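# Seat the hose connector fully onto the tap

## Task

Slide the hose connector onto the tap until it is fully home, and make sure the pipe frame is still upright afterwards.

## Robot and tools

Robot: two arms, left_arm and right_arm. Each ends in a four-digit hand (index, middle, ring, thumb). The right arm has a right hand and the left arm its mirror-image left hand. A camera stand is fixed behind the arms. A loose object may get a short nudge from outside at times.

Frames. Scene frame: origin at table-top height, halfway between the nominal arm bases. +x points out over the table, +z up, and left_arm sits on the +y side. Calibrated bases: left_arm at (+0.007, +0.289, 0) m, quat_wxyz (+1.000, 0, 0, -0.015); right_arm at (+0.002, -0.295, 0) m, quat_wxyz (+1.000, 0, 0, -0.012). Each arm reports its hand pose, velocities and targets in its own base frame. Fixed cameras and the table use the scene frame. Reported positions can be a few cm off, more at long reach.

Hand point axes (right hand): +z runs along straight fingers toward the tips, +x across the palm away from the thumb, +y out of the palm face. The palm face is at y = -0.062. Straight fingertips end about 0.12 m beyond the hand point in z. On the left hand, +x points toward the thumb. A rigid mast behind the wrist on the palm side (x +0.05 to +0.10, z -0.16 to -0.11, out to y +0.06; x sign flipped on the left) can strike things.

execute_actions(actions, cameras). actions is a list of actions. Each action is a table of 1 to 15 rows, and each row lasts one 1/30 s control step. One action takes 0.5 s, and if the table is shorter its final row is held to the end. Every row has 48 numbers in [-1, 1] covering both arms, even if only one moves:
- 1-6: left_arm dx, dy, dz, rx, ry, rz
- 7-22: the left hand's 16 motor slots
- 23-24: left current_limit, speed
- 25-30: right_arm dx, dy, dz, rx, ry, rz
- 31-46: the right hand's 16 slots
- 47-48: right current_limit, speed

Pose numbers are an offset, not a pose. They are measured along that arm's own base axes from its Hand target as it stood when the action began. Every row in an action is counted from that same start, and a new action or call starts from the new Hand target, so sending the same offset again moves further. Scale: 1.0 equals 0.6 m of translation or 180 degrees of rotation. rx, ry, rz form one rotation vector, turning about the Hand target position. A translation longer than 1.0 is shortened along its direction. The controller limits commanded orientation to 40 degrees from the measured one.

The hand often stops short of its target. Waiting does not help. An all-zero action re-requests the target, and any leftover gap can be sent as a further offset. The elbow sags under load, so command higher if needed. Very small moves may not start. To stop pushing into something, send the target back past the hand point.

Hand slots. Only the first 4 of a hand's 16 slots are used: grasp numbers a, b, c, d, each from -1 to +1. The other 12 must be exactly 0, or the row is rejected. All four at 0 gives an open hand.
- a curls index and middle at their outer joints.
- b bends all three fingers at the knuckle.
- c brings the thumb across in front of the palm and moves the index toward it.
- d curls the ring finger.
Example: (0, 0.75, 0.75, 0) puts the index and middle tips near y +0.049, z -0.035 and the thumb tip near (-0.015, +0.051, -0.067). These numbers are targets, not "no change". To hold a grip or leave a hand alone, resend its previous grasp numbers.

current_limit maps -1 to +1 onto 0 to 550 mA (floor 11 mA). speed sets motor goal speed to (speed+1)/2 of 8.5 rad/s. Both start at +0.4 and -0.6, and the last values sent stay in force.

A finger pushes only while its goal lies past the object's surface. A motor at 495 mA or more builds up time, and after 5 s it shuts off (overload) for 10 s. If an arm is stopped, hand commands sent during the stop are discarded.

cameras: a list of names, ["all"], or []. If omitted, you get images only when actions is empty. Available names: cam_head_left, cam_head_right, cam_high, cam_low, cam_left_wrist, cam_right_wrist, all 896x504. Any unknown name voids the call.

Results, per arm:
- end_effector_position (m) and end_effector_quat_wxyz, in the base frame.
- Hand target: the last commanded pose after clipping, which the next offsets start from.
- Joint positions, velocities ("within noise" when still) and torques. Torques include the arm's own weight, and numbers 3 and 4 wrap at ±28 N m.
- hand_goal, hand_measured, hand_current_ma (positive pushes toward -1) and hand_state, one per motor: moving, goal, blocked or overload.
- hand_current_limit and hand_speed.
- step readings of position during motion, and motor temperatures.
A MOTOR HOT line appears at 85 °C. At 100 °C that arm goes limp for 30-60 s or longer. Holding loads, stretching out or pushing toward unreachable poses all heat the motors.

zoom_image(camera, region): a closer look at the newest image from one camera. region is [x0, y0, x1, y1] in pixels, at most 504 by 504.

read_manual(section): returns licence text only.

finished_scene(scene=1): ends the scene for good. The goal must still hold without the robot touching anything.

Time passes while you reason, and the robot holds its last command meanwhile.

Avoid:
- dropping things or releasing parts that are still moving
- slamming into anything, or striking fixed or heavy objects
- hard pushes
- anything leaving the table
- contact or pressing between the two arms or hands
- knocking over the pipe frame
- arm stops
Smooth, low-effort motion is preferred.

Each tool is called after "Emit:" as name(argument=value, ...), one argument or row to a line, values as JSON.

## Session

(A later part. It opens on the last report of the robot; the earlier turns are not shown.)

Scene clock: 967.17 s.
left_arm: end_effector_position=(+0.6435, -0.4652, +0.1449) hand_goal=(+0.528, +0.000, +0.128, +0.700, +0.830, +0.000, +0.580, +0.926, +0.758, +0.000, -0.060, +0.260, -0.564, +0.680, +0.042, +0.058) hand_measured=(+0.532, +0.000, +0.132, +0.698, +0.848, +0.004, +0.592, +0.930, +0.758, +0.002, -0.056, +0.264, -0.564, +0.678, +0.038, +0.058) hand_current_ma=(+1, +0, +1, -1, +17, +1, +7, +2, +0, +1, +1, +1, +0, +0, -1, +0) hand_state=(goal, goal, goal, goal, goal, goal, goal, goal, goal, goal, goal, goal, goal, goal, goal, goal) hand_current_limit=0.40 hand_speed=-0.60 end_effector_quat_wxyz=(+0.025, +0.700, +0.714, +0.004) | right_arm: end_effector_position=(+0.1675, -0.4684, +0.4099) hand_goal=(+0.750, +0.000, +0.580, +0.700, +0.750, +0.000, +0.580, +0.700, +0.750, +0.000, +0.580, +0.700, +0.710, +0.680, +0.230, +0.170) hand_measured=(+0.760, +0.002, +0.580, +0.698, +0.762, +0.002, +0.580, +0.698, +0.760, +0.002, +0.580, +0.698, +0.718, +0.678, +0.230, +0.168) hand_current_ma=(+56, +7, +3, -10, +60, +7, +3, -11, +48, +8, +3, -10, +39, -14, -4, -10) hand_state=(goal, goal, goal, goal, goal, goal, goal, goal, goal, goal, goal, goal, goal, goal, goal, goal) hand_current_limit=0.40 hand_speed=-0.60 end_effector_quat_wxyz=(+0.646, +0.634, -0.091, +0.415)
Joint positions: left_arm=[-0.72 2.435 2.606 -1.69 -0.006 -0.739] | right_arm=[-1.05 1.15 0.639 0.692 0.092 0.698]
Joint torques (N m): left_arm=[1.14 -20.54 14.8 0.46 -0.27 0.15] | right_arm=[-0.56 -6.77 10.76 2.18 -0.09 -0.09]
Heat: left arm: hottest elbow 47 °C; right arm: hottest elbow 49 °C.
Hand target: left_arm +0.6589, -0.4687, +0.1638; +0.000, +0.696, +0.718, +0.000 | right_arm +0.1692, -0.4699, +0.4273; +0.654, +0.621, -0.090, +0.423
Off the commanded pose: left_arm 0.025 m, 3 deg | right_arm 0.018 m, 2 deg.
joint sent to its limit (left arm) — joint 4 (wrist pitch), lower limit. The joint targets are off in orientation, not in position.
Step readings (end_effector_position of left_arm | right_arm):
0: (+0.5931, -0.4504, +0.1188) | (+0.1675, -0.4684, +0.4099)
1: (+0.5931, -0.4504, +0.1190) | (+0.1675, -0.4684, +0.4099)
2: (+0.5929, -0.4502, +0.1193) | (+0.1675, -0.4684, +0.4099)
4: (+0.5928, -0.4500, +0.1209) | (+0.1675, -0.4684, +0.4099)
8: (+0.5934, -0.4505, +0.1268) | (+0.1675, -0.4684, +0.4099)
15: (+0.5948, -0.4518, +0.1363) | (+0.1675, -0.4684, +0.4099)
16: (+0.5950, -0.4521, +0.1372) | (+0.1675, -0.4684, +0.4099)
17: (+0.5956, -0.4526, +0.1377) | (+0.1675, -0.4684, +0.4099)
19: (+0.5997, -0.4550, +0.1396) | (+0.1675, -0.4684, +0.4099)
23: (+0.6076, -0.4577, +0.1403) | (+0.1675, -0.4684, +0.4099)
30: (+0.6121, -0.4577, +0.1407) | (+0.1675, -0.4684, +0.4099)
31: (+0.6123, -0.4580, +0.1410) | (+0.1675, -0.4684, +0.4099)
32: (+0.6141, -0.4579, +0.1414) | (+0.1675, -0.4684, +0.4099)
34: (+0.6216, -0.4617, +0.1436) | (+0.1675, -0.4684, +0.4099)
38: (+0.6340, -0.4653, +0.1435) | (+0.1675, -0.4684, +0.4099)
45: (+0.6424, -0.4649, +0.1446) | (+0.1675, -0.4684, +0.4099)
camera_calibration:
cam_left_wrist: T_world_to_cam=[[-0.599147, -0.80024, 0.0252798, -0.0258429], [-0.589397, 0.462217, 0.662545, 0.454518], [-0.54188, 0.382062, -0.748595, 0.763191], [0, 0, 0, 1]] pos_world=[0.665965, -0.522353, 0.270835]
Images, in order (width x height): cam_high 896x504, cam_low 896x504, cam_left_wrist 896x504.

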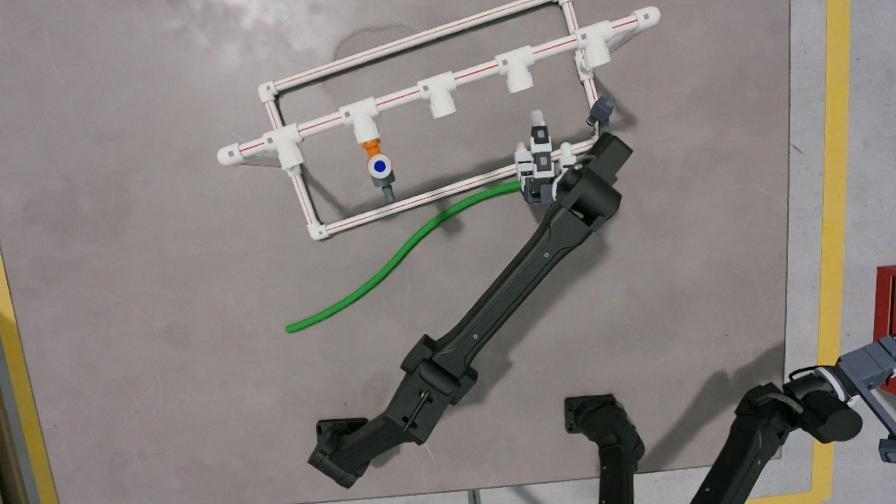

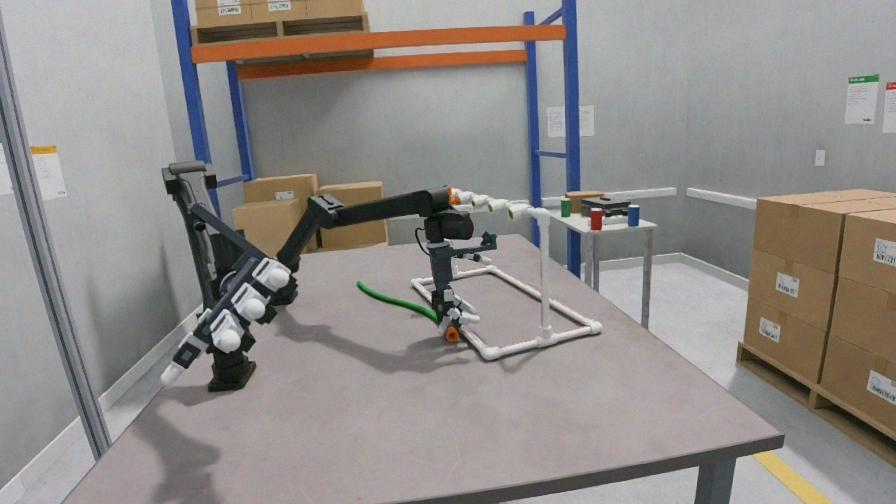

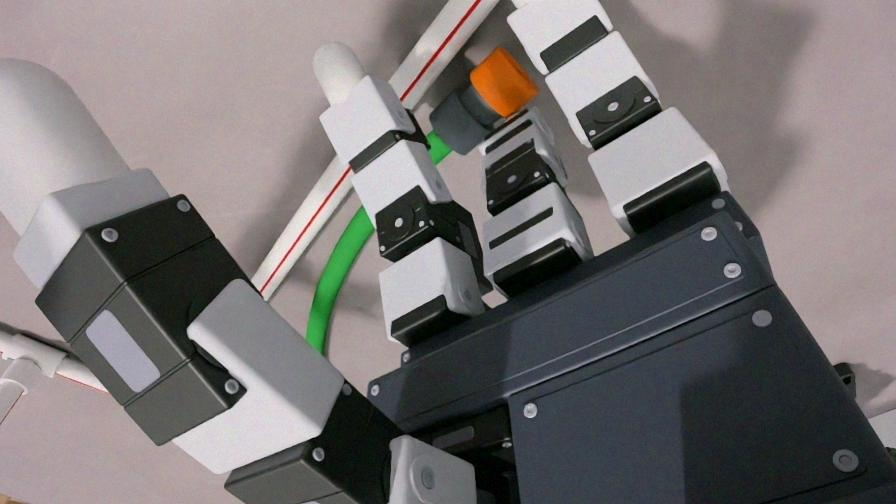

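Emit:
execute_actions(
  actions=[
    [[-0.03,0.0,0.05,0,0,0,0,0,0.75,0.4,0,0,0,0,0,0,0,0,0,0,0,0,0.4,-0.6,0,0,0,0,0,0,0,0,0,0,0,0,0,0,0,0,0,0,0,0,0,0,0.4,-0.6]],
    [[-0.08,0,0.1,0,0,0,0,0,0.75,0.4,0,0,0,0,0,0,0,0,0,0,0,0,0.4,-0.6,0,0,0,0,0,0,0,0,0,0,0,0,0,0,0,0,0,0,0,0,0,0,0.4,-0.6]],
    [[-0.15,0,0.1,0,0,0,0,0,0.75,0,0,0,0,0,0,0,0,0,0,0,0,0,0.4,-0.6,0,0,0,0,0,0,0,0,0,0,0,0,0,0,0,0,0,0,0,0,0,0,0.4,-0.6]],
    [[-0.15,0,0.05,0,0,0,0,0,0.75,0,0,0,0,0,0,0,0,0,0,0,0,0,0.4,-0.6,0,0,0,0,0,0,0,0,0,0,0,0,0,0,0,0,0,0,0,0,0,0,0.4,-0.6]],
  ],
  cameras=["cam_high", "cam_head_right", "cam_low"],
)

Emit:
zoom_image(
  camera="cam_high",
  region=[460, 120, 620, 240],
)

Scene clock: 979.57 s.
left_arm: end_effector_position=(+0.4122, -0.4776, +0.3393) hand_goal=(+0.488, +0.000, +0.168, +0.700, +0.750, +0.000, +0.580, +0.926, +0.938, +0.000, +0.580, +0.700, -0.564, +0.680, +0.042, +0.058) hand_measured=(+0.496, +0.000, +0.168, +0.698, +0.752, +0.002, +0.582, +0.928, +0.934, +0.002, +0.576, +0.698, -0.564, +0.678, +0.038, +0.058) hand_current_ma=(+5, +0, +0, -1, +0, +0, +0, +1, -1, +1, -1, -1, +0, +0, -1, +0) hand_state=(goal, goal, goal, goal, goal, goal, goal, goal, goal, goal, goal, goal, goal, goal, goal, goal) hand_current_limit=0.40 hand_speed=-0.60 end_effector_quat_wxyz=(+0.077, +0.710, +0.700, -0.002) | right_arm: end_effector_position=(+0.1675, -0.4684, +0.4099) hand_goal=(+0.750, +0.000, +0.580, +0.700, +0.750, +0.000, +0.580, +0.700, +0.750, +0.000, +0.580, +0.700, +0.710, +0.680, +0.230, +0.170) hand_measured=(+0.760, +0.002, +0.580, +0.698, +0.762, +0.002, +0.580, +0.698, +0.760, +0.002, +0.580, +0.698, +0.718, +0.678, +0.230, +0.168) hand_current_ma=(+56, +7, +3, -10, +60, +7, +3, -11, +48, +8, +3, -10, +39, -14, -4, -10) hand_state=(goal, goal, goal, goal, goal, goal, goal, goal, goal, goal, goal, goal, goal, goal, goal, goal) hand_current_limit=0.40 hand_speed=-0.60 end_effector_quat_wxyz=(+0.646, +0.634, -0.091, +0.415)
Joint positions: left_arm=[-0.998 1.851 2.121 -1.689 -0.028 -0.983] | right_arm=[-1.05 1.15 0.639 0.692 0.092 0.698]
Joint torques (N m): left_arm=[1.2 -17.2 8.66 0.61 -0.15 -0.18] | right_arm=[-0.62 -6.77 10.76 2.18 -0.09 -0.09]
Heat: left arm: hottest elbow 47 °C; right arm: hottest elbow 49 °C.
Hand target: left_arm +0.4129, -0.4687, +0.3440; +0.001, +0.696, +0.718, +0.000 | right_arm +0.1692, -0.4699, +0.4273; +0.654, +0.621, -0.090, +0.423
Off the commanded pose: left_arm 0.010 m, 9 deg | right_arm 0.018 m, 2 deg.
joint sent to its limit (left arm) — joint 4 (wrist pitch), lower limit. The joint targets are off in orientation, not in position.
Step readings (end_effector_position of left_arm | right_arm):
0: (+0.6436, -0.4651, +0.1449) | (+0.1675, -0.4684, +0.4099)
1: (+0.6436, -0.4651, +0.1449) | (+0.1675, -0.4684, +0.4099)
2: (+0.6436, -0.4651, +0.1449) | (+0.1675, -0.4684, +0.4099)
4: (+0.6436, -0.4651, +0.1455) | (+0.1675, -0.4684, +0.4099)
8: (+0.6436, -0.4649, +0.1497) | (+0.1675, -0.4684, +0.4099)
15: (+0.6433, -0.4645, +0.1647) | (+0.1675, -0.4684, +0.4099)
16: (+0.6433, -0.4644, +0.1667) | (+0.1675, -0.4684, +0.4099)
17: (+0.6420, -0.4650, +0.1690) | (+0.1675, -0.4684, +0.4099)
19: (+0.6372, -0.4631, +0.1751) | (+0.1675, -0.4684, +0.4099)
23: (+0.6228, -0.4653, +0.2011) | (+0.1675, -0.4684, +0.4099)
30: (+0.5997, -0.4742, +0.2542) | (+0.1675, -0.4684, +0.4099)
31: (+0.5971, -0.4747, +0.2579) | (+0.1675, -0.4684, +0.4099)
32: (+0.5928, -0.4745, +0.2604) | (+0.1675, -0.4684, +0.4099)
34: (+0.5802, -0.4702, +0.2620) | (+0.1675, -0.4684, +0.4099)
38: (+0.5496, -0.4717, +0.2733) | (+0.1675, -0.4684, +0.4099)
45: (+0.5069, -0.4828, +0.3088) | (+0.1675, -0.4684, +0.4099)
46: (+0.5041, -0.4821, +0.3122) | (+0.1675, -0.4684, +0.4099)
47: (+0.5001, -0.4807, +0.3137) | (+0.1675, -0.4684, +0.4099)
49: (+0.4878, -0.4736, +0.3139) | (+0.1675, -0.4684, +0.4099)
53: (+0.4555, -0.4726, +0.3197) | (+0.1675, -0.4684, +0.4099)
60: (+0.4144, -0.4824, +0.3398) | (+0.1675, -0.4684, +0.4099)
Images, in order (width x height): cam_head_right 896x504, cam_high 896x504, cam_low 896x504.

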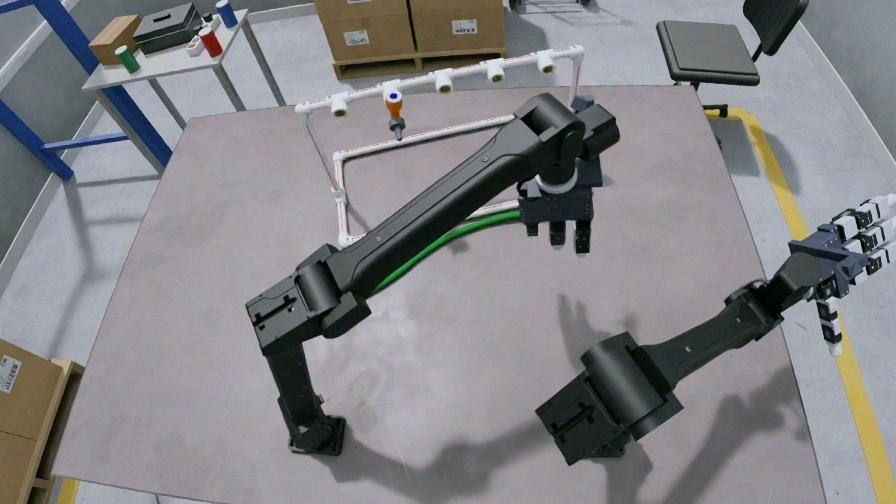

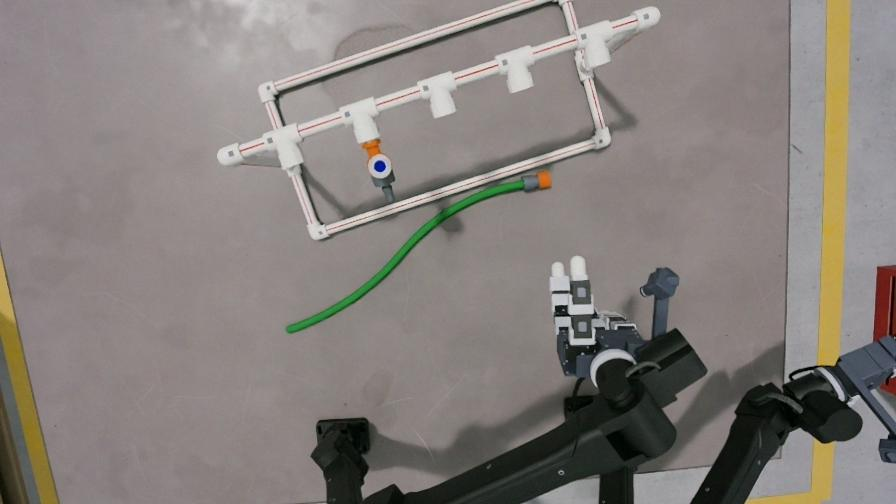

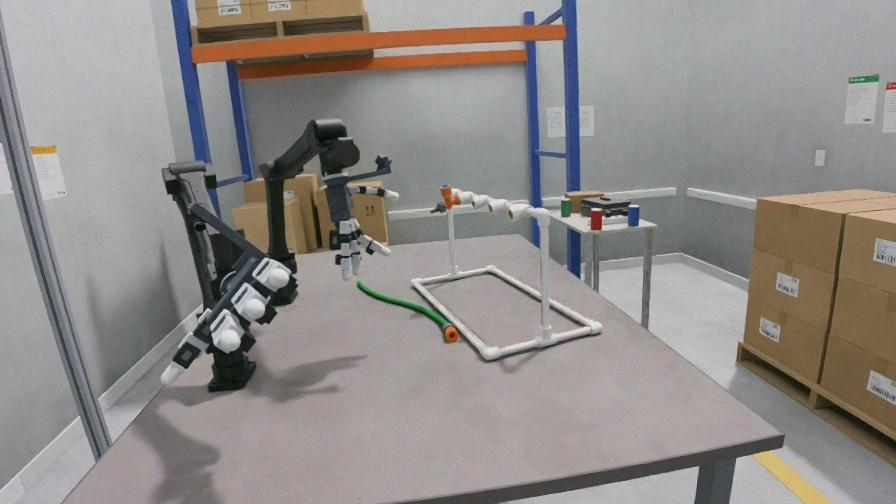

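Scaled by 3.150.

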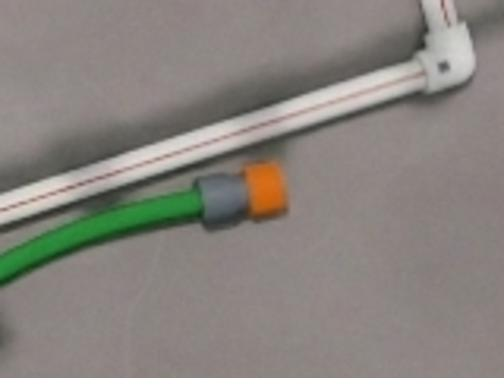

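Emit:
execute_actions(
  actions=[
    [[0.015,0.116,-0.08,0,0,0,0,0,0.75,0.4,0,0,0,0,0,0,0,0,0,0,0,0,0.4,-0.6,0,0,0,0,0,0,0,0,0,0,0,0,0,0,0,0,0,0,0,0,0,0,0.4,-0.6]],
    [[0.015,0.116,-0.08,0,0,0,0,0,0.75,0.4,0,0,0,0,0,0,0,0,0,0,0,0,0.4,-0.6,0,0,0,0,0,0,0,0,0,0,0,0,0,0,0,0,0,0,0,0,0,0,0.4,-0.6]],
    [[0.015,0.116,-0.08,0,0,0,0,0,0.75,0.4,0,0,0,0,0,0,0,0,0,0,0,0,0.4,-0.6,0,0,0,0,0,0,0,0,0,0,0,0,0,0,0,0,0,0,0,0,0,0,0.4,-0.6]],
    [[0.1056,-0.0055,-0.0055,0,0,0,0,0,0.75,0.4,0,0,0,0,0,0,0,0,0,0,0,0,0.4,-0.6,0,0,0,0,0,0,0,0,0,0,0,0,0,0,0,0,0,0,0,0,0,0,0.4,-0.6]],
    [[0.1056,-0.0055,-0.0055,0,0,0,0,0,0.75,0.4,0,0,0,0,0,0,0,0,0,0,0,0,0.4,-0.6,0,0,0,0,0,0,0,0,0,0,0,0,0,0,0,0,0,0,0,0,0,0,0.4,-0.6]],
    [[0.1056,-0.0055,-0.0055,0,0,0,0,0,0.75,0.4,0,0,0,0,0,0,0,0,0,0,0,0,0.4,-0.6,0,0,0,0,0,0,0,0,0,0,0,0,0,0,0,0,0,0,0,0,0,0,0.4,-0.6]],
  ],
  cameras=["cam_high", "cam_left_wrist", "cam_low"],
)

Emit:
zoom_image(
  camera="cam_low",
  region=[390, 260, 470, 340],
)

Scene clock: 1152.93 s.
left_arm: end_effector_position=(+0.6128, -0.2593, +0.1617) hand_goal=(+0.528, +0.000, +0.128, +0.700, +0.830, +0.000, +0.580, +0.926, +0.758, +0.000, -0.060, +0.260, -0.564, +0.680, +0.042, +0.058) hand_measured=(+0.532, +0.000, +0.132, +0.698, +0.828, +0.000, +0.582, +0.928, +0.758, +0.002, -0.056, +0.264, -0.566, +0.678, +0.038, +0.058) hand_current_ma=(+1, +0, +1, -1, -1, +0, +0, +0, +0, +0, +2, +1, +0, +0, -1, +0) hand_state=(goal, goal, goal, goal, goal, goal, goal, goal, goal, goal, goal, goal, goal, goal, goal, goal) hand_current_limit=0.40 hand_speed=-0.60 end_effector_quat_wxyz=(-0.027, +0.690, +0.723, -0.006) | right_arm: end_effector_position=(+0.1675, -0.4684, +0.4099) hand_goal=(+0.750, +0.000, +0.580, +0.700, +0.750, +0.000, +0.580, +0.700, +0.750, +0.000, +0.580, +0.700, +0.710, +0.680, +0.230, +0.170) hand_measured=(+0.760, +0.002, +0.580, +0.698, +0.762, +0.002, +0.580, +0.698, +0.760, +0.002, +0.580, +0.698, +0.718, +0.678, +0.230, +0.168) hand_current_ma=(+56, +7, +3, -10, +60, +7, +3, -11, +48, +8, +3, -10, +39, -14, -4, -10) hand_state=(goal, goal, goal, goal, goal, goal, goal, goal, goal, goal, goal, goal, goal, goal, goal, goal) hand_current_limit=0.40 hand_speed=-0.60 end_effector_quat_wxyz=(+0.646, +0.634, -0.091, +0.415)
Joint positions: left_arm=[-0.496 1.981 1.879 -1.524 -0.003 -0.542] | right_arm=[-1.05 1.15 0.639 0.692 0.092 0.698]
Joint torques (N m): left_arm=[0.5 -17.26 14.78 -0.1 -0.06 0.18] | right_arm=[-0.56 -6.77 10.77 2.17 -0.09 -0.09]
Heat: left arm: hottest elbow 44 °C; right arm: hottest elbow 50 °C.
Hand target: left_arm +0.6301, -0.2698, +0.1900; +0.000, +0.696, +0.718, +0.000 | right_arm +0.1692, -0.4699, +0.4273; +0.654, +0.621, -0.090, +0.423
Off the commanded pose: left_arm 0.035 m, 3 deg | right_arm 0.018 m, 2 deg.
Step readings (end_effector_position of left_arm | right_arm):
0: (+0.4122, -0.4776, +0.3393) | (+0.1675, -0.4684, +0.4099)
1: (+0.4122, -0.4772, +0.3384) | (+0.1675, -0.4684, +0.4099)
2: (+0.4128, -0.4735, +0.3353) | (+0.1675, -0.4684, +0.4099)
4: (+0.4082, -0.4610, +0.3218) | (+0.1675, -0.4684, +0.4099)
8: (+0.4153, -0.4261, +0.2940) | (+0.1675, -0.4684, +0.4099)
15: (+0.4303, -0.3997, +0.2775) | (+0.1675, -0.4684, +0.4099)
16: (+0.4299, -0.3993, +0.2770) | (+0.1675, -0.4684, +0.4099)
17: (+0.4288, -0.3969, +0.2750) | (+0.1675, -0.4684, +0.4099)
19: (+0.4226, -0.3853, +0.2644) | (+0.1675, -0.4684, +0.4099)
23: (+0.4182, -0.3469, +0.2434) | (+0.1675, -0.4684, +0.4099)
30: (+0.4332, -0.3257, +0.2382) | (+0.1675, -0.4684, +0.4099)
31: (+0.4333, -0.3259, +0.2380) | (+0.1675, -0.4684, +0.4099)
32: (+0.4334, -0.3242, +0.2357) | (+0.1675, -0.4684, +0.4099)
34: (+0.4293, -0.3148, +0.2244) | (+0.1675, -0.4684, +0.4099)
38: (+0.4263, -0.2744, +0.1985) | (+0.1675, -0.4684, +0.4099)
45: (+0.4410, -0.2546, +0.1887) | (+0.1675, -0.4684, +0.4099)
46: (+0.4414, -0.2555, +0.1893) | (+0.1675, -0.4684, +0.4099)
47: (+0.4420, -0.2557, +0.1893) | (+0.1675, -0.4684, +0.4099)
49: (+0.4455, -0.2558, +0.1873) | (+0.1675, -0.4684, +0.4099)
53: (+0.4668, -0.2516, +0.1775) | (+0.1675, -0.4684, +0.4099)
60: (+0.4812, -0.2451, +0.1618) | (+0.1675, -0.4684, +0.4099)
61: (+0.4817, -0.2456, +0.1622) | (+0.1675, -0.4684, +0.4099)
62: (+0.4836, -0.2464, +0.1636) | (+0.1675, -0.4684, +0.4099)
64: (+0.4961, -0.2524, +0.1692) | (+0.1675, -0.4684, +0.4099)
68: (+0.5314, -0.2599, +0.1767) | (+0.1675, -0.4684, +0.4099)
75: (+0.5477, -0.2527, +0.1645) | (+0.1675, -0.4684, +0.4099)
76: (+0.5476, -0.2527, +0.1632) | (+0.1675, -0.4684, +0.4099)
77: (+0.5488, -0.2532, +0.1625) | (+0.1675, -0.4684, +0.4099)
79: (+0.5611, -0.2584, +0.1644) | (+0.1675, -0.4684, +0.4099)
83: (+0.5947, -0.2666, +0.1683) | (+0.1675, -0.4684, +0.4099)
90: (+0.6108, -0.2582, +0.1597) | (+0.1675, -0.4684, +0.4099)
camera_calibration:
cam_left_wrist: T_world_to_cam=[[-0.574598, -0.817857, 0.0307888, 0.0995916], [-0.538653, 0.406227, 0.738128, 0.272284], [-0.61619, 0.407542, -0.673958, 0.720691], [0, 0, 0, 1]] pos_world=[0.647974, -0.322869, 0.281669]
Images, in order (width x height): cam_high 896x504, cam_low 896x504, cam_left_wrist 896x504.

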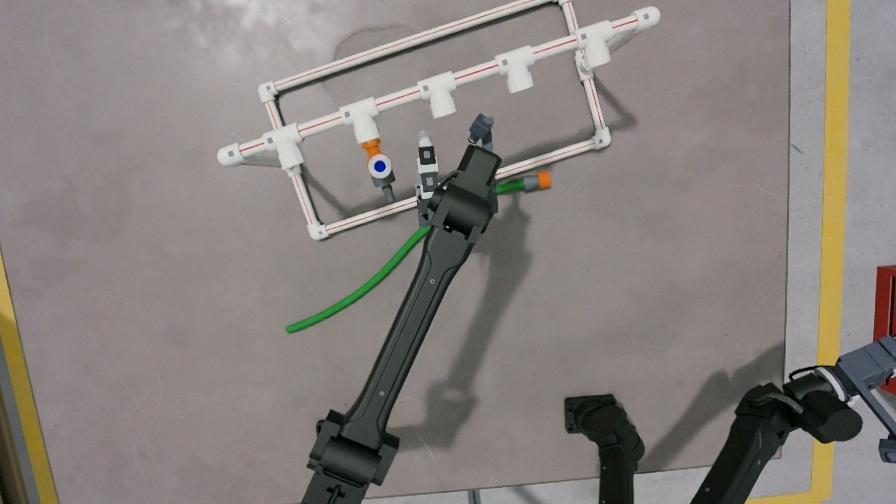

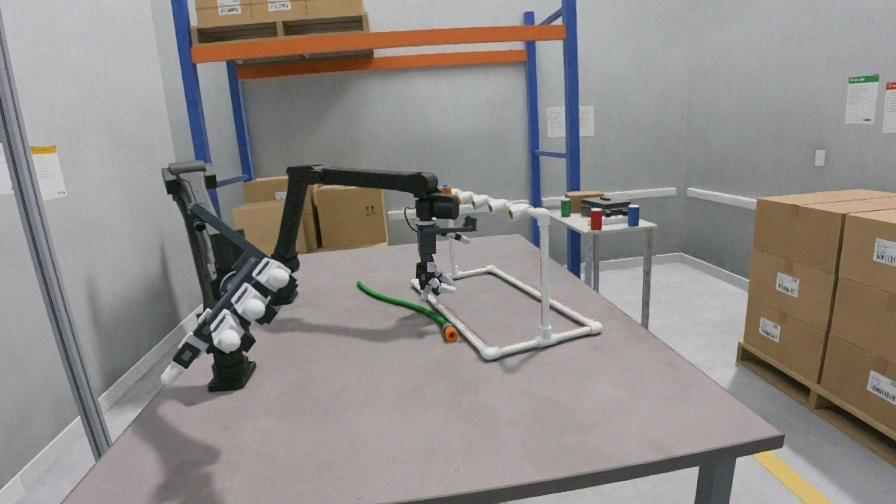

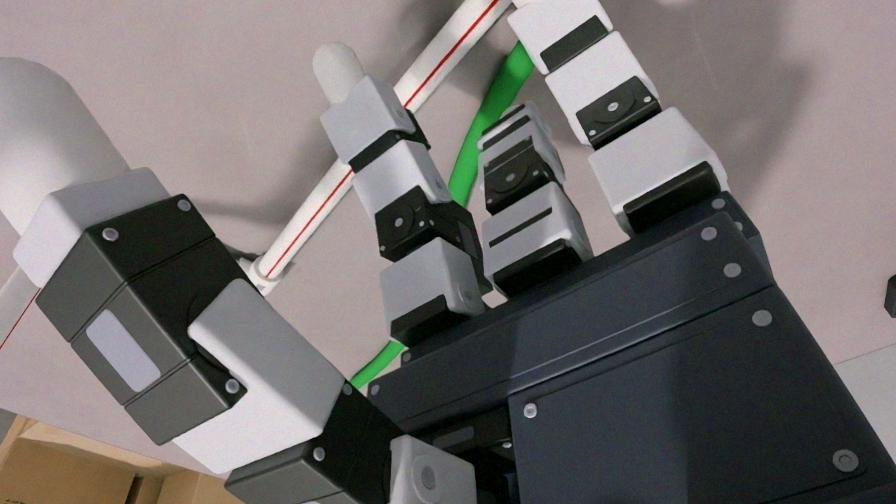

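Scaled by 6.300.

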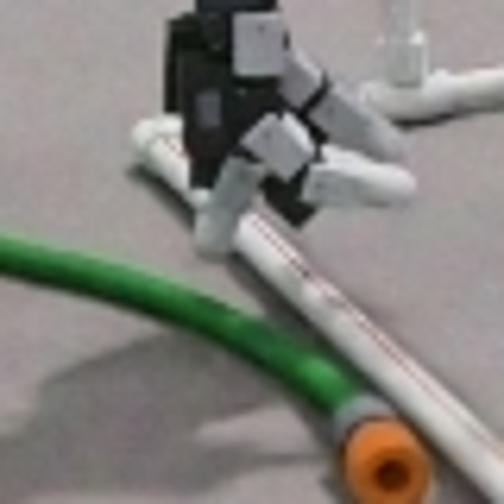

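Emit:
execute_actions(
  actions=[
    [[0.0,0,-0.035,0,0,0,0,0,0.75,0.4,0,0,0,0,0,0,0,0,0,0,0,0,0.4,-0.6,0,0,0,0,0,0,0,0,0,0,0,0,0,0,0,0,0,0,0,0,0,0,0.4,-0.6]],
    [[0,0,-0.03,0,0,0,0,0,0.75,0.4,0,0,0,0,0,0,0,0,0,0,0,0,0.4,-0.6,0,0,0,0,0,0,0,0,0,0,0,0,0,0,0,0,0,0,0,0,0,0,0.4,-0.6]],
  ],
  cameras=["cam_low", "cam_left_wrist"],
)

Emit:
zoom_image(
  camera="cam_low",
  region=[390, 260, 470, 340],
)

Scene clock: 1160.13 s.
left_arm: end_effector_position=(+0.6283, -0.2678, +0.1560) hand_goal=(+0.528, +0.000, +0.128, +0.700, +0.830, +0.000, +0.580, +0.926, +0.758, +0.000, -0.060, +0.260, -0.564, +0.680, +0.042, +0.058) hand_measured=(+0.532, +0.000, +0.132, +0.698, +0.828, +0.000, +0.582, +0.928, +0.758, +0.002, -0.056, +0.264, -0.566, +0.678, +0.038, +0.058) hand_current_ma=(+1, +0, +1, -1, -1, +0, +0, +0, +0, +0, +2, +1, +0, +0, -1, +0) hand_state=(goal, goal, goal, goal, goal, goal, goal, goal, goal, goal, goal, goal, goal, goal, goal, goal) hand_current_limit=0.40 hand_speed=-0.60 end_effector_quat_wxyz=(+0.000, +0.691, +0.723, +0.001) | right_arm: end_effector_position=(+0.1675, -0.4684, +0.4099) hand_goal=(+0.750, +0.000, +0.580, +0.700, +0.750, +0.000, +0.580, +0.700, +0.750, +0.000, +0.580, +0.700, +0.710, +0.680, +0.230, +0.170) hand_measured=(+0.760, +0.002, +0.580, +0.698, +0.762, +0.002, +0.580, +0.698, +0.760, +0.002, +0.580, +0.698, +0.718, +0.678, +0.230, +0.168) hand_current_ma=(+56, +7, +3, -10, +60, +7, +3, -11, +48, +8, +3, -10, +39, -14, -4, -10) hand_state=(goal, goal, goal, goal, goal, goal, goal, goal, goal, goal, goal, goal, goal, goal, goal, goal) hand_current_limit=0.40 hand_speed=-0.60 end_effector_quat_wxyz=(+0.646, +0.634, -0.091, +0.415)
Joint positions: left_arm=[-0.496 1.995 1.879 -1.455 -0.002 -0.541] | right_arm=[-1.05 1.15 0.639 0.692 0.092 0.698]
Joint torques (N m): left_arm=[0.5 -17.49 8.94 0.9 -0.04 0.17] | right_arm=[-0.62 -6.77 10.76 2.18 -0.09 -0.09]
Heat: left arm: hottest elbow 46 °C; right arm: hottest elbow 50 °C.
Hand target: left_arm +0.6301, -0.2698, +0.1512; +0.001, +0.696, +0.718, +0.000 | right_arm +0.1692, -0.4699, +0.4273; +0.654, +0.621, -0.090, +0.423
Off the commanded pose: left_arm 0.006 m, 1 deg | right_arm 0.018 m, 2 deg.
Step readings (end_effector_position of left_arm | right_arm):
0: (+0.6128, -0.2594, +0.1617) | (+0.1675, -0.4684, +0.4099)
1: (+0.6128, -0.2594, +0.1617) | (+0.1675, -0.4684, +0.4099)
2: (+0.6128, -0.2594, +0.1617) | (+0.1675, -0.4684, +0.4099)
4: (+0.6138, -0.2599, +0.1619) | (+0.1675, -0.4684, +0.4099)
8: (+0.6173, -0.2618, +0.1612) | (+0.1675, -0.4684, +0.4099)
15: (+0.6187, -0.2625, +0.1583) | (+0.1675, -0.4684, +0.4099)
16: (+0.6188, -0.2626, +0.1581) | (+0.1675, -0.4684, +0.4099)
17: (+0.6195, -0.2630, +0.1580) | (+0.1675, -0.4684, +0.4099)
19: (+0.6225, -0.2646, +0.1583) | (+0.1675, -0.4684, +0.4099)
23: (+0.6268, -0.2669, +0.1579) | (+0.1675, -0.4684, +0.4099)
30: (+0.6282, -0.2678, +0.1560) | (+0.1675, -0.4684, +0.4099)
camera_calibration:
cam_left_wrist: T_world_to_cam=[[-0.576608, -0.816644, 0.0248188, 0.104238], [-0.572642, 0.425619, 0.700664, 0.320692], [-0.582756, 0.389796, -0.71306, 0.710094], [0, 0, 0, 1]] pos_world=[0.657557, -0.32816, 0.279055]
Images, in order (width x height): cam_low 896x504, cam_left_wrist 896x504.

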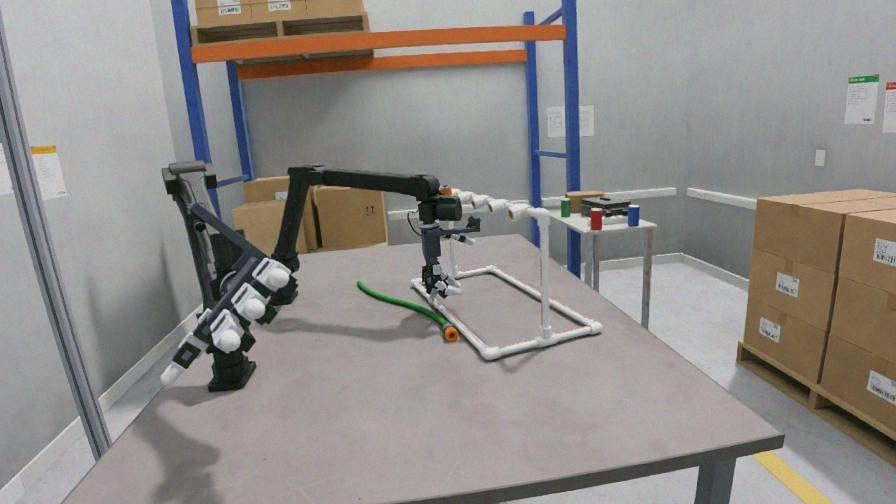

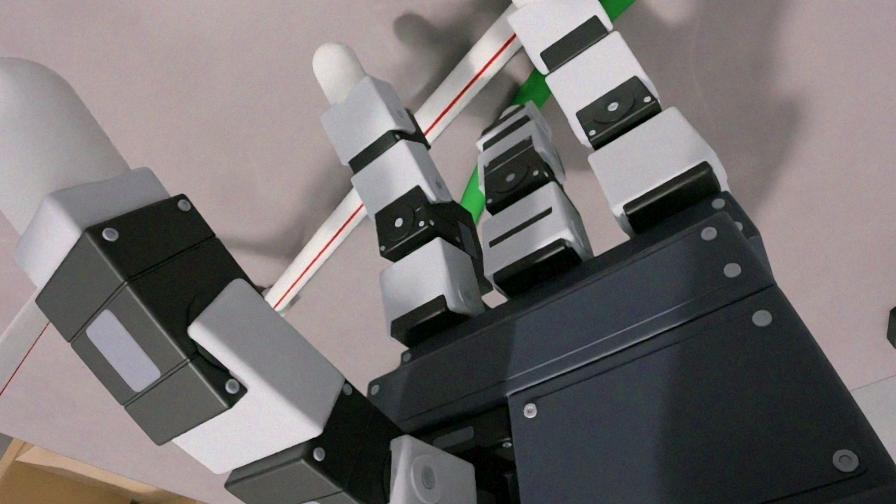

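Scaled by 6.300.

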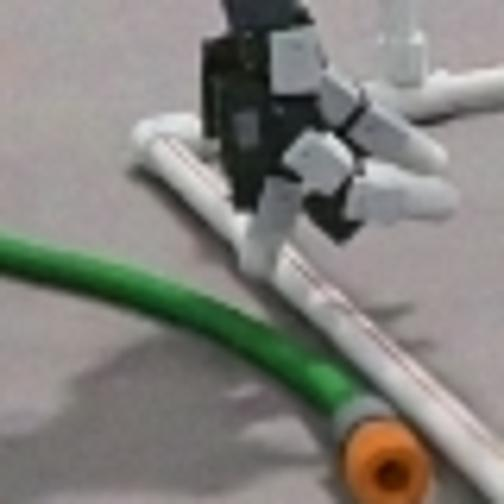

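Emit:
execute_actions(
  actions=[
    [[-0.0333,0.01,-0.02,0,0,0,0,0,0.75,0.4,0,0,0,0,0,0,0,0,0,0,0,0,0.4,-0.6,0,0,0,0,0,0,0,0,0,0,0,0,0,0,0,0,0,0,0,0,0,0,0.4,-0.6]],
    [[0,0,0,0,0,0,0,0,0.75,0.4,0,0,0,0,0,0,0,0,0,0,0,0,0.4,-0.6,0,0,0,0,0,0,0,0,0,0,0,0,0,0,0,0,0,0,0,0,0,0,0.4,-0.6]],
  ],
  cameras=["cam_low", "cam_left_wrist"],
)

Emit:
zoom_image(
  camera="cam_low",
  region=[390, 260, 470, 340],
)

Scene clock: 1171.53 s.
left_arm: end_effector_position=(+0.6132, -0.2598, +0.1378) hand_goal=(+0.528, +0.000, +0.128, +0.700, +0.830, +0.000, +0.580, +0.926, +0.758, +0.000, -0.060, +0.260, -0.564, +0.680, +0.042, +0.058) hand_measured=(+0.532, +0.000, +0.132, +0.698, +0.828, -0.002, +0.582, +0.928, +0.760, +0.002, -0.056, +0.264, -0.564, +0.678, +0.038, +0.058) hand_current_ma=(+2, +0, +1, -1, -1, +0, +0, +1, +0, +0, +2, +1, +0, +0, -2, +0) hand_state=(goal, goal, goal, goal, goal, goal, goal, goal, goal, goal, goal, goal, goal, goal, goal, goal) hand_current_limit=0.40 hand_speed=-0.60 end_effector_quat_wxyz=(-0.003, +0.691, +0.723, +0.000) | right_arm: end_effector_position=(+0.1675, -0.4684, +0.4099) hand_goal=(+0.750, +0.000, +0.580, +0.700, +0.750, +0.000, +0.580, +0.700, +0.750, +0.000, +0.580, +0.700, +0.710, +0.680, +0.230, +0.170) hand_measured=(+0.760, +0.002, +0.580, +0.698, +0.762, +0.002, +0.580, +0.698, +0.760, +0.002, +0.580, +0.698, +0.718, +0.678, +0.230, +0.168) hand_current_ma=(+56, +7, +3, -10, +60, +7, +3, -11, +48, +8, +3, -10, +39, -14, -4, -10) hand_state=(goal, goal, goal, goal, goal, goal, goal, goal, goal, goal, goal, goal, goal, goal, goal, goal) hand_current_limit=0.40 hand_speed=-0.60 end_effector_quat_wxyz=(+0.646, +0.634, -0.091, +0.415)
Joint positions: left_arm=[-0.496 1.959 1.775 -1.394 -0.002 -0.541] | right_arm=[-1.05 1.15 0.639 0.692 0.092 0.698]
Joint torques (N m): left_arm=[0.15 -18.37 8.06 0.84 -0.06 0.08] | right_arm=[-0.56 -6.77 10.77 2.18 -0.09 -0.09]
Heat: left arm: hottest elbow 45 °C; right arm: hottest elbow 50 °C.
Hand target: left_arm +0.6100, -0.2638, +0.1389; +0.000, +0.696, +0.718, +0.000 | right_arm +0.1692, -0.4699, +0.4273; +0.654, +0.621, -0.090, +0.423
Off the commanded pose: left_arm 0.005 m, 1 deg | right_arm 0.018 m, 2 deg.
Step readings (end_effector_position of left_arm | right_arm):
0: (+0.6283, -0.2678, +0.1560) | (+0.1675, -0.4684, +0.4099)
1: (+0.6282, -0.2678, +0.1557) | (+0.1675, -0.4684, +0.4099)
2: (+0.6280, -0.2677, +0.1539) | (+0.1675, -0.4684, +0.4099)
4: (+0.6246, -0.2658, +0.1472) | (+0.1675, -0.4684, +0.4099)
8: (+0.6175, -0.2621, +0.1391) | (+0.1675, -0.4684, +0.4099)
15: (+0.6132, -0.2598, +0.1380) | (+0.1675, -0.4684, +0.4099)
16: (+0.6133, -0.2598, +0.1381) | (+0.1675, -0.4684, +0.4099)
17: (+0.6132, -0.2598, +0.1379) | (+0.1675, -0.4684, +0.4099)
19: (+0.6132, -0.2598, +0.1378) | (+0.1675, -0.4684, +0.4099)
23: (+0.6132, -0.2598, +0.1378) | (+0.1675, -0.4684, +0.4099)
30: (+0.6132, -0.2598, +0.1378) | (+0.1675, -0.4684, +0.4099)
camera_calibration:
cam_left_wrist: T_world_to_cam=[[-0.576437, -0.816718, 0.0263207, 0.102157], [-0.56844, 0.423927, 0.705097, 0.317733], [-0.587023, 0.391482, -0.708622, 0.68764], [0, 0, 0, 1]] pos_world=[0.643159, -0.320461, 0.260556]
Images, in order (width x height): cam_low 896x504, cam_left_wrist 896x504.

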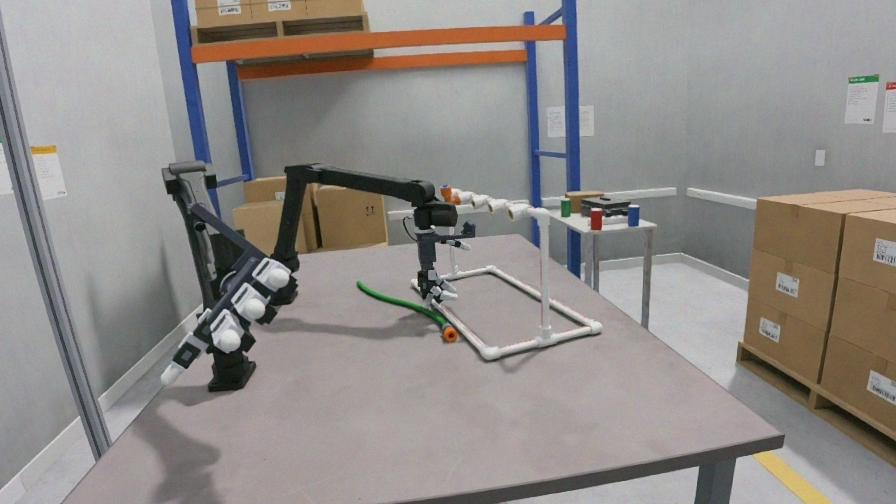

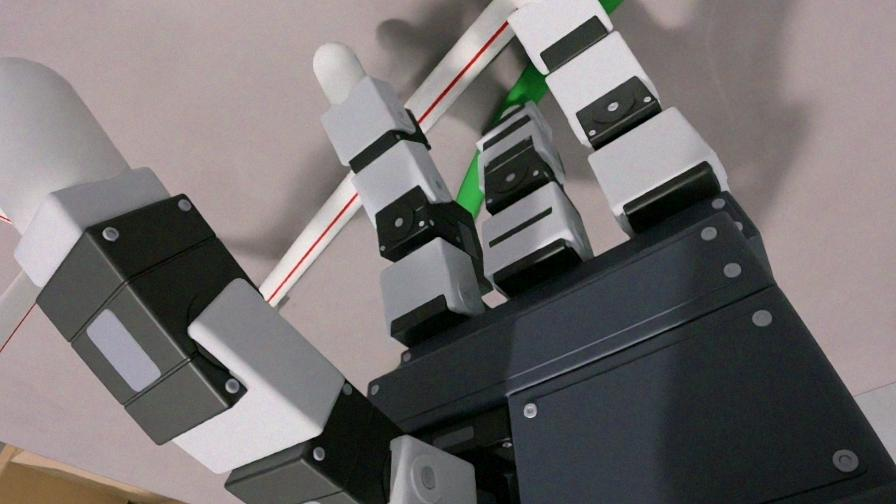

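Scaled by 6.300.

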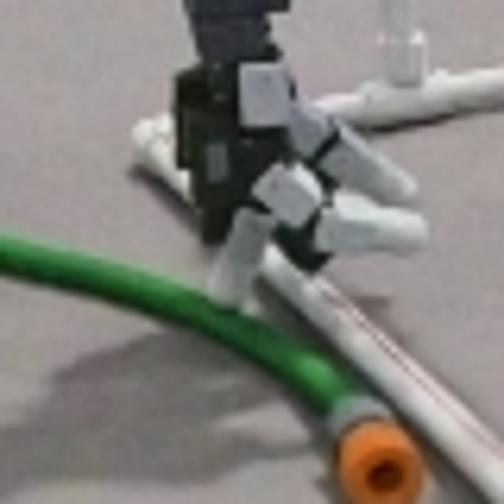

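Emit:
execute_actions(
  actions=[
    [[-0.005,0.0,-0.033,0,0,0,0,0,0.75,0.4,0,0,0,0,0,0,0,0,0,0,0,0,0.4,-0.6,0,0,0,0,0,0,0,0,0,0,0,0,0,0,0,0,0,0,0,0,0,0,0.4,-0.6]],
    [[0,0,0,0,0,0,0,0,0.75,0.4,0,0,0,0,0,0,0,0,0,0,0,0,0.4,-0.6,0,0,0,0,0,0,0,0,0,0,0,0,0,0,0,0,0,0,0,0,0,0,0.4,-0.6]],
  ],
  cameras=["cam_low"],
)

Emit:
zoom_image(
  camera="cam_low",
  region=[390, 260, 470, 340],
)

Scene clock: 1183.83 s.
left_arm: end_effector_position=(+0.6137, -0.2601, +0.1378) hand_goal=(+0.528, +0.000, +0.128, +0.700, +0.830, +0.000, +0.580, +0.926, +0.758, +0.000, -0.060, +0.260, -0.564, +0.680, +0.042, +0.058) hand_measured=(+0.532, +0.000, +0.132, +0.698, +0.844, +0.008, +0.594, +0.936, +0.760, +0.002, -0.056, +0.264, -0.564, +0.678, +0.038, +0.058) hand_current_ma=(+2, +0, +1, -1, +12, +3, +10, +5, +0, +0, +2, +1, +0, +0, -2, +0) hand_state=(goal, goal, goal, goal, goal, goal, goal, goal, goal, goal, goal, goal, goal, goal, goal, goal) hand_current_limit=0.40 hand_speed=-0.60 end_effector_quat_wxyz=(+0.012, +0.691, +0.723, +0.004) | right_arm: end_effector_position=(+0.1675, -0.4684, +0.4099) hand_goal=(+0.750, +0.000, +0.580, +0.700, +0.750, +0.000, +0.580, +0.700, +0.750, +0.000, +0.580, +0.700, +0.710, +0.680, +0.230, +0.170) hand_measured=(+0.760, +0.002, +0.580, +0.698, +0.762, +0.002, +0.580, +0.698, +0.760, +0.002, +0.580, +0.698, +0.718, +0.678, +0.230, +0.168) hand_current_ma=(+56, +7, +3, -10, +60, +7, +3, -11, +48, +8, +3, -10, +39, -14, -4, -10) hand_state=(goal, goal, goal, goal, goal, goal, goal, goal, goal, goal, goal, goal, goal, goal, goal, goal) hand_current_limit=0.40 hand_speed=-0.60 end_effector_quat_wxyz=(+0.646, +0.634, -0.091, +0.415)
Joint positions: left_arm=[-0.496 1.94 1.741 -1.348 -0.002 -0.541] | right_arm=[-1.05 1.15 0.639 0.692 0.092 0.698]
Joint torques (N m): left_arm=[-0.38 -16.03 6.91 1.06 -0.05 0.08] | right_arm=[-0.62 -6.77 10.76 2.18 -0.09 -0.09]
Heat: left arm: hottest shoulder 43 °C; right arm: hottest elbow 50 °C.
Hand target: left_arm +0.6070, -0.2638, +0.1191; +0.000, +0.696, +0.718, +0.000 | right_arm +0.1692, -0.4699, +0.4273; +0.654, +0.621, -0.090, +0.423
Off the commanded pose: left_arm 0.020 m, 2 deg | right_arm 0.018 m, 2 deg.
Step readings (end_effector_position of left_arm | right_arm):
0: (+0.6132, -0.2598, +0.1378) | (+0.1675, -0.4684, +0.4099)
1: (+0.6133, -0.2598, +0.1376) | (+0.1675, -0.4684, +0.4099)
2: (+0.6133, -0.2599, +0.1368) | (+0.1675, -0.4684, +0.4099)
4: (+0.6139, -0.2602, +0.1372) | (+0.1675, -0.4684, +0.4099)
8: (+0.6134, -0.2599, +0.1377) | (+0.1675, -0.4684, +0.4099)
15: (+0.6136, -0.2600, +0.1377) | (+0.1675, -0.4684, +0.4099)
16: (+0.6137, -0.2601, +0.1377) | (+0.1675, -0.4684, +0.4099)
17: (+0.6137, -0.2601, +0.1377) | (+0.1675, -0.4684, +0.4099)
19: (+0.6138, -0.2601, +0.1380) | (+0.1675, -0.4684, +0.4099)
23: (+0.6137, -0.2601, +0.1378) | (+0.1675, -0.4684, +0.4099)
30: (+0.6137, -0.2601, +0.1378) | (+0.1675, -0.4684, +0.4099)
Images, in order (width x height): cam_low 896x504.

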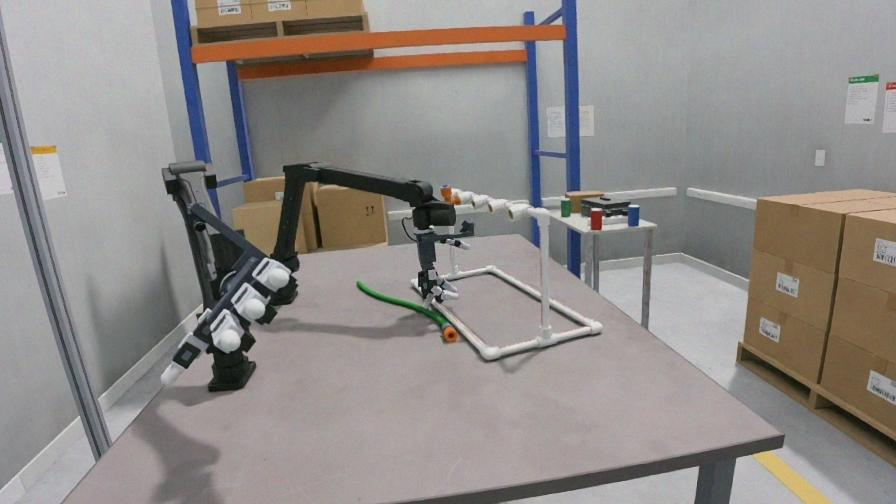

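Scaled by 6.300.

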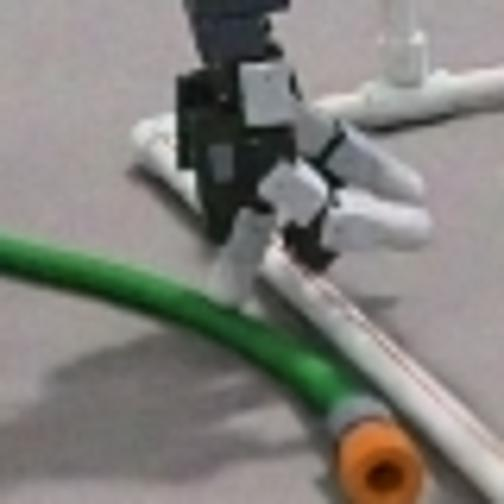

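Emit:
execute_actions(
  actions=[
    [[0.015,0.0,0.04,0,0,0,0,0,0.75,0.4,0,0,0,0,0,0,0,0,0,0,0,0,0.4,-0.6,0,0,0,0,0,0,0,0,0,0,0,0,0,0,0,0,0,0,0,0,0,0,0.4,-0.6]],
    [[0.01,0,0.02,0,0,0,0,0,0.75,0.4,0,0,0,0,0,0,0,0,0,0,0,0,0.4,-0.6,0,0,0,0,0,0,0,0,0,0,0,0,0,0,0,0,0,0,0,0,0,0,0.4,-0.6]],
  ],
  cameras=[],
)

Scene clock: 1193.17 s.
left_arm: end_effector_position=(+0.6037, -0.2552, +0.1340) hand_goal=(+0.528, +0.000, +0.128, +0.700, +0.830, +0.000, +0.580, +0.926, +0.758, +0.000, -0.060, +0.260, -0.564, +0.680, +0.042, +0.058) hand_measured=(+0.532, +0.000, +0.132, +0.698, +0.824, -0.004, +0.578, +0.928, +0.760, +0.002, -0.056, +0.264, -0.564, +0.678, +0.038, +0.058) hand_current_ma=(+2, +0, +1, -1, -3, -1, +0, +0, +0, +0, +2, +1, +0, +0, -2, +0) hand_state=(goal, goal, goal, goal, goal, goal, goal, goal, goal, goal, goal, goal, goal, goal, goal, goal) hand_current_limit=0.40 hand_speed=-0.60 end_effector_quat_wxyz=(-0.021, +0.691, +0.722, -0.006) | right_arm: end_effector_position=(+0.1675, -0.4684, +0.4099) hand_goal=(+0.750, +0.000, +0.580, +0.700, +0.750, +0.000, +0.580, +0.700, +0.750, +0.000, +0.580, +0.700, +0.710, +0.680, +0.230, +0.170) hand_measured=(+0.760, +0.002, +0.580, +0.698, +0.762, +0.002, +0.580, +0.698, +0.760, +0.002, +0.580, +0.698, +0.718, +0.678, +0.230, +0.168) hand_current_ma=(+56, +7, +3, -10, +60, +7, +3, -11, +48, +8, +3, -10, +39, -14, -4, -10) hand_state=(goal, goal, goal, goal, goal, goal, goal, goal, goal, goal, goal, goal, goal, goal, goal, goal) hand_current_limit=0.40 hand_speed=-0.60 end_effector_quat_wxyz=(+0.646, +0.634, -0.091, +0.415)
Joint positions: left_arm=[-0.496 1.955 1.766 -1.425 0.001 -0.539] | right_arm=[-1.05 1.15 0.639 0.692 0.092 0.698]
Joint torques (N m): left_arm=[1.08 -16.32 14.35 -0.09 -0.16 0.13] | right_arm=[-0.56 -6.77 10.76 2.17 -0.09 -0.09]
Heat: left arm: hottest shoulder 43 °C; right arm: hottest elbow 50 °C.
Hand target: left_arm +0.6221, -0.2638, +0.1551; +0.000, +0.696, +0.718, +0.000 | right_arm +0.1692, -0.4699, +0.4273; +0.654, +0.621, -0.090, +0.423
Off the commanded pose: left_arm 0.029 m, 3 deg | right_arm 0.018 m, 2 deg.
Step readings (end_effector_position of left_arm | right_arm):
0: (+0.6137, -0.2601, +0.1378) | (+0.1675, -0.4684, +0.4099)
1: (+0.6137, -0.2601, +0.1378) | (+0.1675, -0.4684, +0.4099)
2: (+0.6136, -0.2600, +0.1378) | (+0.1675, -0.4684, +0.4099)
4: (+0.6120, -0.2592, +0.1373) | (+0.1675, -0.4684, +0.4099)
8: (+0.6092, -0.2578, +0.1375) | (+0.1675, -0.4684, +0.4099)
15: (+0.6074, -0.2569, +0.1374) | (+0.1675, -0.4684, +0.4099)
16: (+0.6074, -0.2569, +0.1376) | (+0.1675, -0.4684, +0.4099)
17: (+0.6073, -0.2568, +0.1382) | (+0.1675, -0.4684, +0.4099)
19: (+0.6054, -0.2558, +0.1370) | (+0.1675, -0.4684, +0.4099)
23: (+0.6042, -0.2555, +0.1354) | (+0.1675, -0.4684, +0.4099)
30: (+0.6039, -0.2553, +0.1343) | (+0.1675, -0.4684, +0.4099)
No camera images: "cameras" was empty.

Emit:
execute_actions(
  actions=[
    [[-0.05,0.0,-0.045,0,0,0,0,0,0.75,0.4,0,0,0,0,0,0,0,0,0,0,0,0,0.4,-0.6,0,0,0,0,0,0,0,0,0,0,0,0,0,0,0,0,0,0,0,0,0,0,0.4,-0.6]],
    [[-0.04,0,0.0,0,0,0,0,0,0.75,0.4,0,0,0,0,0,0,0,0,0,0,0,0,0.4,-0.6,0,0,0,0,0,0,0,0,0,0,0,0,0,0,0,0,0,0,0,0,0,0,0.4,-0.6]],
  ],
  cameras=["cam_high"],
)

Emit:
zoom_image(
  camera="cam_high",
  region=[380, 140, 600, 270],
)

Scene clock: 1207.67 s.
left_arm: end_effector_position=(+0.5694, -0.2618, +0.1186) hand_goal=(+0.528, +0.000, +0.128, +0.700, +0.830, +0.000, +0.580, +0.926, +0.758, +0.000, -0.060, +0.260, -0.564, +0.680, +0.042, +0.058) hand_measured=(+0.532, +0.000, +0.132, +0.698, +0.830, +0.002, +0.582, +0.928, +0.760, +0.002, -0.056, +0.264, -0.564, +0.678, +0.038, +0.058) hand_current_ma=(+2, +0, +1, -1, +0, +1, +0, +1, +0, +0, +2, +1, +0, +0, -2, +0) hand_state=(goal, goal, goal, goal, goal, goal, goal, goal, goal, goal, goal, goal, goal, goal, goal, goal) hand_current_limit=0.40 hand_speed=-0.60 end_effector_quat_wxyz=(-0.011, +0.701, +0.713, -0.003) | right_arm: end_effector_position=(+0.1675, -0.4684, +0.4099) hand_goal=(+0.750, +0.000, +0.580, +0.700, +0.750, +0.000, +0.580, +0.700, +0.750, +0.000, +0.580, +0.700, +0.710, +0.680, +0.230, +0.170) hand_measured=(+0.760, +0.002, +0.580, +0.698, +0.762, +0.002, +0.580, +0.698, +0.760, +0.002, +0.580, +0.698, +0.718, +0.678, +0.230, +0.168) hand_current_ma=(+56, +7, +3, -10, +60, +7, +3, -11, +48, +8, +3, -10, +39, -14, -4, -10) hand_state=(goal, goal, goal, goal, goal, goal, goal, goal, goal, goal, goal, goal, goal, goal, goal, goal) hand_current_limit=0.40 hand_speed=-0.60 end_effector_quat_wxyz=(+0.646, +0.634, -0.091, +0.415)
Joint positions: left_arm=[-0.532 1.878 1.604 -1.321 0.001 -0.55] | right_arm=[-1.05 1.15 0.639 0.692 0.092 0.698]
Joint torques (N m): left_arm=[0.38 -18.14 8.46 0.83 -0.12 -0.22] | right_arm=[-0.56 -6.83 10.76 2.18 -0.09 -0.09]
Heat: left arm: hottest elbow 46 °C; right arm: hottest elbow 50 °C.
Hand target: left_arm +0.5680, -0.2637, +0.1281; +0.000, +0.696, +0.718, +0.000 | right_arm +0.1692, -0.4699, +0.4273; +0.654, +0.621, -0.090, +0.423
Off the commanded pose: left_arm 0.010 m, 2 deg | right_arm 0.018 m, 2 deg.
Step readings (end_effector_position of left_arm | right_arm):
0: (+0.6037, -0.2552, +0.1340) | (+0.1675, -0.4684, +0.4099)
1: (+0.6037, -0.2552, +0.1340) | (+0.1675, -0.4684, +0.4099)
2: (+0.6041, -0.2555, +0.1341) | (+0.1675, -0.4684, +0.4099)
4: (+0.6056, -0.2568, +0.1336) | (+0.1675, -0.4684, +0.4099)
8: (+0.6015, -0.2574, +0.1350) | (+0.1675, -0.4684, +0.4099)
15: (+0.5981, -0.2587, +0.1350) | (+0.1675, -0.4684, +0.4099)
16: (+0.5980, -0.2588, +0.1350) | (+0.1675, -0.4684, +0.4099)
17: (+0.5974, -0.2585, +0.1349) | (+0.1675, -0.4684, +0.4099)
19: (+0.5927, -0.2581, +0.1351) | (+0.1675, -0.4684, +0.4099)
23: (+0.5764, -0.2578, +0.1260) | (+0.1675, -0.4684, +0.4099)
30: (+0.5691, -0.2617, +0.1185) | (+0.1675, -0.4684, +0.4099)
Images, in order (width x height): cam_high 896x504.

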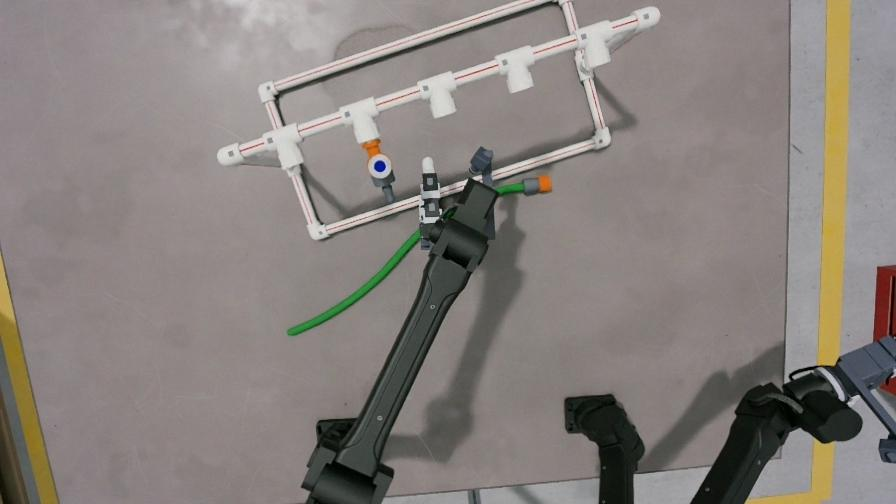

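Scaled by 2.291.

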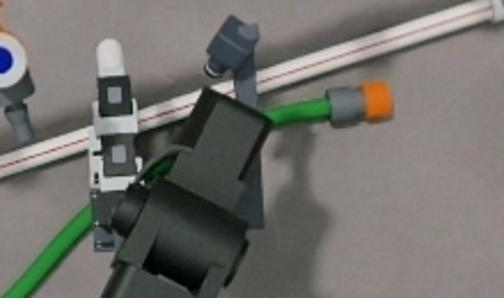

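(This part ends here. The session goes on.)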